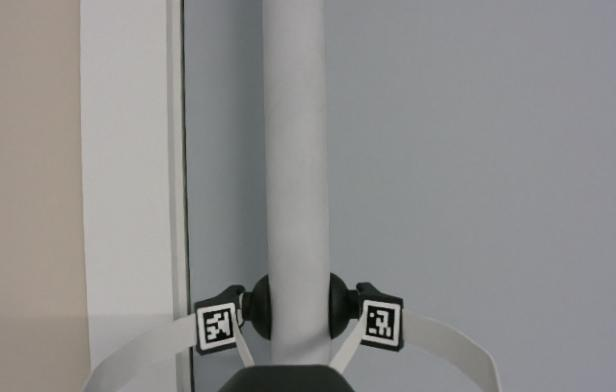

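>>> {"method": "move", "body": {
  "blocking": false,
  "r1": {"base":{"translate_m":-0.236,"strafe_m":-0.124},"joints":{"wrist_yaw_rad":0.262},"pace":"slow","speeds":{"wrist_yaw_rad":0.09},"contact_limits":{"translate_m":0.6,"strafe_m":0.6}}
}}

>>> {"method": "wait", "body": {
  "seconds": 4
}}

>>> {"method": "wait", "body": {
  "seconds": 1,
  "cameras": ["r1_head_camera","r1_wrist_camera"]
}}

r1: "contact_limits": translate_m and strafe_m are given together and make one move, which takes one limit: state it under one of them only
Scene clock: 495.10 s.
r1.base_odometry: x=-0.974 y=+2.424 heading=-0.271
r1.turned_by_wheels: +0.000
r1.turned_by_imu: +0.000
r1.base_tilt: forward=-1.6 right=+1.3
r1.lidar_m: 0.40 0.48 0.67 1.65 1.89 2.51 2.48 2.48 3.07 2.34 0.75 0.52
r1.base_status: not commanded
r1.joint_positions: lift_m=+0.800 arm_m=+0.000 wrist_yaw_rad=+0.003 wrist_pitch_rad=+0.002 wrist_roll_rad=+0.000 gripper_m=-0.033
r1.joint_status: all done
r1.measured_speeds: all 0
r1.motor_effort: lift_m=+24(24) arm_m=-4(4) wheel_0=+1(5) wheel_1=+1(3) wheel_2=+4(4)
r1.servo_current: wrist_yaw_rad=59(72) wrist_pitch_rad=39(52) wrist_roll_rad=46(65) gripper_m=111(241)
r1.contact_limits: translate_m 0.15
r1.hand_pose: x=+0.4595 y=-0.0867 z=+0.9772 quat_wxyz=(+1.000, +0.000, +0.001, +0.001) (m; r1's base frame)
r1.wrist_depth_mm: 259 - 266 190 270 272 273 / 260 - 264 190 268 271 272 / 262 - 266 187 270 272 274 / 262 - 266 191 270 272 274 / 262 - 267 191 272 272 274 / 262 - 195 191 180 273 274 / 264 141 268 189 273 273 278
r2.base_odometry: x=+0.004 y=-0.467 heading=-2.016
r2.turned_by_wheels: +0.000
r2.turned_by_imu: +0.000
r2.base_tilt: forward=-0.7 right=+0.1
r2.lidar_m: 0.37 0.36 2.27 2.25 2.38 1.84 1.80 1.94 2.50 2.45 2.63 0.41
r2.base_status: not commanded
r2.joint_positions: lift_m=+0.687 arm_m=+0.000 wrist_yaw_rad=-0.001 wrist_pitch_rad=+0.003 wrist_roll_rad=+1.569 gripper_m=-0.029
r2.joint_status: not commanded
r2.measured_speeds: all 0
r2.motor_effort: lift_m=+16(17) arm_m=-4(4) wheel_0=-6(7) wheel_1=-5(6) wheel_2=+5(5)
r2.servo_current: wrist_yaw_rad=46(52) wrist_pitch_rad=39(52) wrist_roll_rad=46(59) gripper_m=98(98)
r2.hand_pose: x=+0.4592 y=-0.0876 z=+0.8645 quat_wxyz=(+0.708, +0.706, +0.001, -0.001) (m; r2's base frame)
r2.wrist_depth_mm: - - - 187 250 1537 1182 / - - - 184 244 1808 1205 / - - - 180 240 798 - / - - 496 177 236 - - / - - 477 174 230 809 - / - - 187 169 181 - - / - - 554 - 222 - -
pictures: none

not run: a call was refused earlier in this reply.

not run: a call was refused earlier in this reply.

>>> {"method": "move", "body": {
  "blocking": false,
  "r1": {"base":{"translate_m":-0.236,"strafe_m":-0.124},"joints":{"wrist_yaw_rad":0.262},"pace":"slow","speeds":{"wrist_yaw_rad":0.09},"contact_limits":{"translate_m":0.6}}
}}

>>> {"method": "wait", "body": {
  "seconds": 4
}}

>>> {"method": "wait", "body": {
  "seconds": 1,
  "cameras": ["r1_head_camera","r1_wrist_camera"]
}}

Scene clock: 499.63 s.
move: r1 moving
r1.base_odometry: x=-0.988 y=+2.421 heading=-0.272
r1.turned_by_wheels: +0.000
r1.turned_by_imu: -0.001
r1.base_tilt: forward=-1.5 right=+1.3
r1.lidar_m: 0.42 0.49 0.67 1.67 1.89 2.48 2.45 2.46 3.09 2.43 0.72 0.53
r1.base_status: translate_m moving; strafe_m moving
r1.joint_positions: lift_m=+0.800 arm_m=+0.000 wrist_yaw_rad=+0.037 wrist_pitch_rad=+0.002 wrist_roll_rad=+0.000 gripper_m=-0.033
r1.joint_status: wrist_yaw_rad moving
r1.measured_speeds: translate_m=-0.048 strafe_m=-0.025 rotate_rad=+0.000 lift_m=+0.000 arm_m=+0.000 wrist_yaw_rad=+0.085 wrist_pitch_rad=+0.000 wrist_roll_rad=+0.000
r1.motor_effort: lift_m=+24(24) arm_m=-4(4) wheel_0=-7(8) wheel_1=-8(9) wheel_2=+10(13)
r1.servo_current: wrist_yaw_rad=52(52) wrist_pitch_rad=39(52) wrist_roll_rad=46(59) gripper_m=104(117)
r1.contact_limits: translate_m 0.6
r1.hand_pose: x=+0.4623 y=-0.0767 z=+0.9772 quat_wxyz=(+1.000, +0.000, +0.001, +0.019) (m; r1's base frame)
r1.wrist_depth_mm: 272 - 273 200 276 277 277 / 273 - 276 199 276 278 277 / 273 - 276 198 276 277 277 / 274 - 276 199 277 278 279 / 276 - 277 199 277 279 279 / 276 - 186 196 180 278 279 / 278 147 276 199 281 152 281
r2.base_odometry: x=+0.004 y=-0.467 heading=-2.016
r2.turned_by_wheels: +0.000
r2.turned_by_imu: +0.000
r2.base_tilt: forward=-0.7 right=+0.1
r2.lidar_m: 0.38 0.38 2.29 2.23 2.37 1.83 1.79 1.94 2.49 2.46 2.64 0.45
r2.base_status: not commanded
r2.joint_positions: lift_m=+0.687 arm_m=+0.000 wrist_yaw_rad=-0.001 wrist_pitch_rad=+0.003 wrist_roll_rad=+1.569 gripper_m=-0.029
r2.joint_status: not commanded
r2.measured_speeds: all 0
r2.motor_effort: lift_m=+16(16) arm_m=-3(4) wheel_0=-7(7) wheel_1=-5(6) wheel_2=+5(5)
r2.servo_current: wrist_yaw_rad=39(59) wrist_pitch_rad=46(52) wrist_roll_rad=39(59) gripper_m=98(98)
r2.hand_pose: x=+0.4592 y=-0.0876 z=+0.8645 quat_wxyz=(+0.708, +0.706, +0.001, -0.001) (m; r2's base frame)
r2.wrist_depth_mm: - - - 187 250 1499 1182 / - - - 183 245 1708 1205 / - - - 180 239 788 - / - - 500 176 235 - - / - - 477 173 230 820 - / - - 187 169 181 - - / - - 549 - 222 - -
pictures: none

Scene clock: 502.97 s.
earlier move: r1 done
r1.base_odometry: x=-1.235 y=+2.368 heading=-0.272
r1.turned_by_wheels: +0.000
r1.turned_by_imu: -0.001
r1.base_tilt: forward=-1.6 right=+1.3
r1.lidar_m: 0.65 0.73 1.00 1.93 1.99 2.60 2.20 4.18 2.95 2.80 1.08 0.76
r1.base_status: done
r1.joint_positions: lift_m=+0.800 arm_m=+0.000 wrist_yaw_rad=+0.259 wrist_pitch_rad=+0.002 wrist_roll_rad=+0.000 gripper_m=-0.034
r1.joint_status: all done
r1.measured_speeds: all 0
r1.motor_effort: lift_m=+24(24) arm_m=+4(5) wheel_0=-3(8) wheel_1=-2(9) wheel_2=+3(13)
r1.servo_current: wrist_yaw_rad=52(85) wrist_pitch_rad=39(52) wrist_roll_rad=46(65) gripper_m=65(117)
r1.contact_limits: translate_m 0.6
r1.hand_pose: x=+0.4720 y=-0.0106 z=+0.9772 quat_wxyz=(+0.992, +0.000, +0.001, +0.129) (m; r1's base frame)
r1.wrist_depth_mm: - - 504 488 473 455 439 / - - 508 488 477 459 442 / - - - 492 477 455 442 / - - - 492 477 459 442 / - - - 492 473 459 445 / - - 180 198 473 462 442 / - 138 175 421 173 459 445
r2.base_odometry: x=+0.004 y=-0.467 heading=-2.016
r2.turned_by_wheels: +0.000
r2.turned_by_imu: +0.000
r2.base_tilt: forward=-0.7 right=+0.0
r2.lidar_m: 0.38 0.37 2.26 2.23 2.36 1.85 1.82 1.95 2.51 2.47 2.63 0.45
r2.base_status: not commanded
r2.joint_positions: lift_m=+0.687 arm_m=+0.000 wrist_yaw_rad=-0.001 wrist_pitch_rad=+0.003 wrist_roll_rad=+1.569 gripper_m=-0.029
r2.joint_status: not commanded
r2.measured_speeds: all 0
r2.motor_effort: lift_m=+16(17) arm_m=-3(4) wheel_0=-6(7) wheel_1=-6(6) wheel_2=+5(5)
r2.servo_current: wrist_yaw_rad=46(59) wrist_pitch_rad=46(52) wrist_roll_rad=46(59) gripper_m=91(98)
r2.hand_pose: x=+0.4592 y=-0.0876 z=+0.8645 quat_wxyz=(+0.708, +0.706, +0.001, -0.001) (m; r2's base frame)
r2.wrist_depth_mm: - - - 187 250 1537 1205 / - - - 184 245 1708 1205 / - - - 180 240 798 - / - - 496 177 235 - - / - - 480 173 230 809 - / - - 187 170 181 - - / - - 554 - 222 - -
wait: 3.33 of 4 s (r1 has come to rest)
pictures: none

Scene clock: 503.97 s.
r1.base_odometry: x=-1.235 y=+2.368 heading=-0.272
r1.turned_by_wheels: +0.000
r1.turned_by_imu: +0.000
r1.base_tilt: forward=-1.6 right=+1.3
r1.lidar_m: 0.63 0.74 0.99 1.92 1.98 2.63 2.19 4.21 2.96 2.81 1.12 0.77
r1.base_status: done
r1.joint_positions: lift_m=+0.800 arm_m=+0.000 wrist_yaw_rad=+0.259 wrist_pitch_rad=+0.002 wrist_roll_rad=+0.000 gripper_m=-0.034
r1.joint_status: all done
r1.measured_speeds: all 0
r1.motor_effort: lift_m=+24(24) arm_m=+5(5) wheel_0=-4(8) wheel_1=-1(9) wheel_2=+3(13)
r1.servo_current: wrist_yaw_rad=39(85) wrist_pitch_rad=39(52) wrist_roll_rad=52(65) gripper_m=65(117)
r1.contact_limits: translate_m 0.6
r1.hand_pose: x=+0.4720 y=-0.0106 z=+0.9772 quat_wxyz=(+0.992, +0.000, +0.001, +0.129) (m; r1's base frame)
r1.wrist_depth_mm: - - 508 488 469 455 442 / - - 504 488 473 455 442 / - - - 492 477 455 439 / - - - 488 477 462 445 / - - - 492 477 462 445 / - - 180 199 469 462 449 / - 138 175 418 172 459 442
r2.base_odometry: x=+0.004 y=-0.467 heading=-2.016
r2.turned_by_wheels: +0.000
r2.turned_by_imu: +0.000
r2.base_tilt: forward=-0.7 right=+0.0
r2.lidar_m: 0.36 0.38 2.29 2.25 2.39 1.87 1.81 1.95 2.50 2.47 2.65 0.46
r2.base_status: not commanded
r2.joint_positions: lift_m=+0.687 arm_m=+0.000 wrist_yaw_rad=-0.001 wrist_pitch_rad=+0.003 wrist_roll_rad=+1.569 gripper_m=-0.029
r2.joint_status: not commanded
r2.measured_speeds: all 0
r2.motor_effort: lift_m=+16(17) arm_m=-4(4) wheel_0=-7(7) wheel_1=-6(6) wheel_2=+5(5)
r2.servo_current: wrist_yaw_rad=46(59) wrist_pitch_rad=39(52) wrist_roll_rad=52(59) gripper_m=85(98)
r2.hand_pose: x=+0.4592 y=-0.0876 z=+0.8645 quat_wxyz=(+0.708, +0.706, +0.001, -0.001) (m; r2's base frame)
r2.wrist_depth_mm: - - - 187 251 1537 1182 / - - - 184 246 1708 1205 / - - - 180 240 778 - / - - 500 177 235 - - / - - 477 173 231 809 - / - - 187 169 181 - - / - - 544 - 222 - -
wait: 1.00 s; at rest by 0.27 s
pictures: r1_head_camera, r1_wrist_camera
Images, in order (width x height): r1_head_camera 420x560, r1_wrist_camera 616x392.

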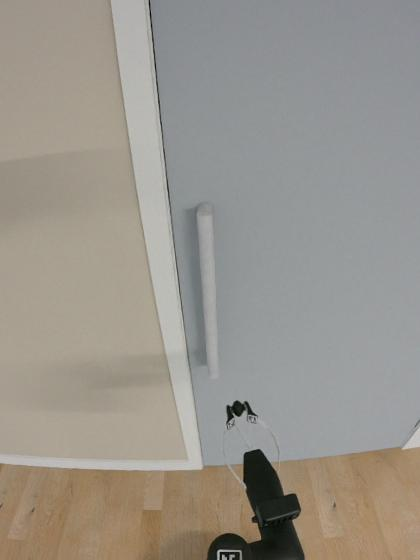

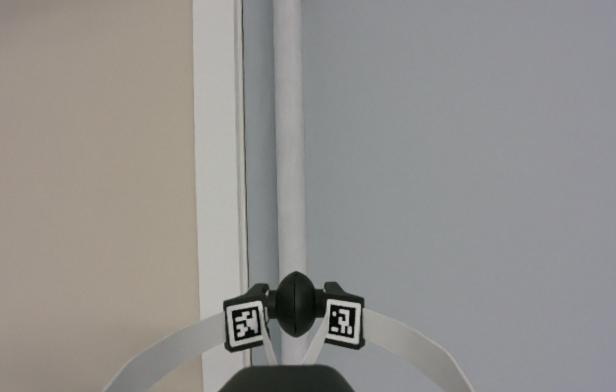

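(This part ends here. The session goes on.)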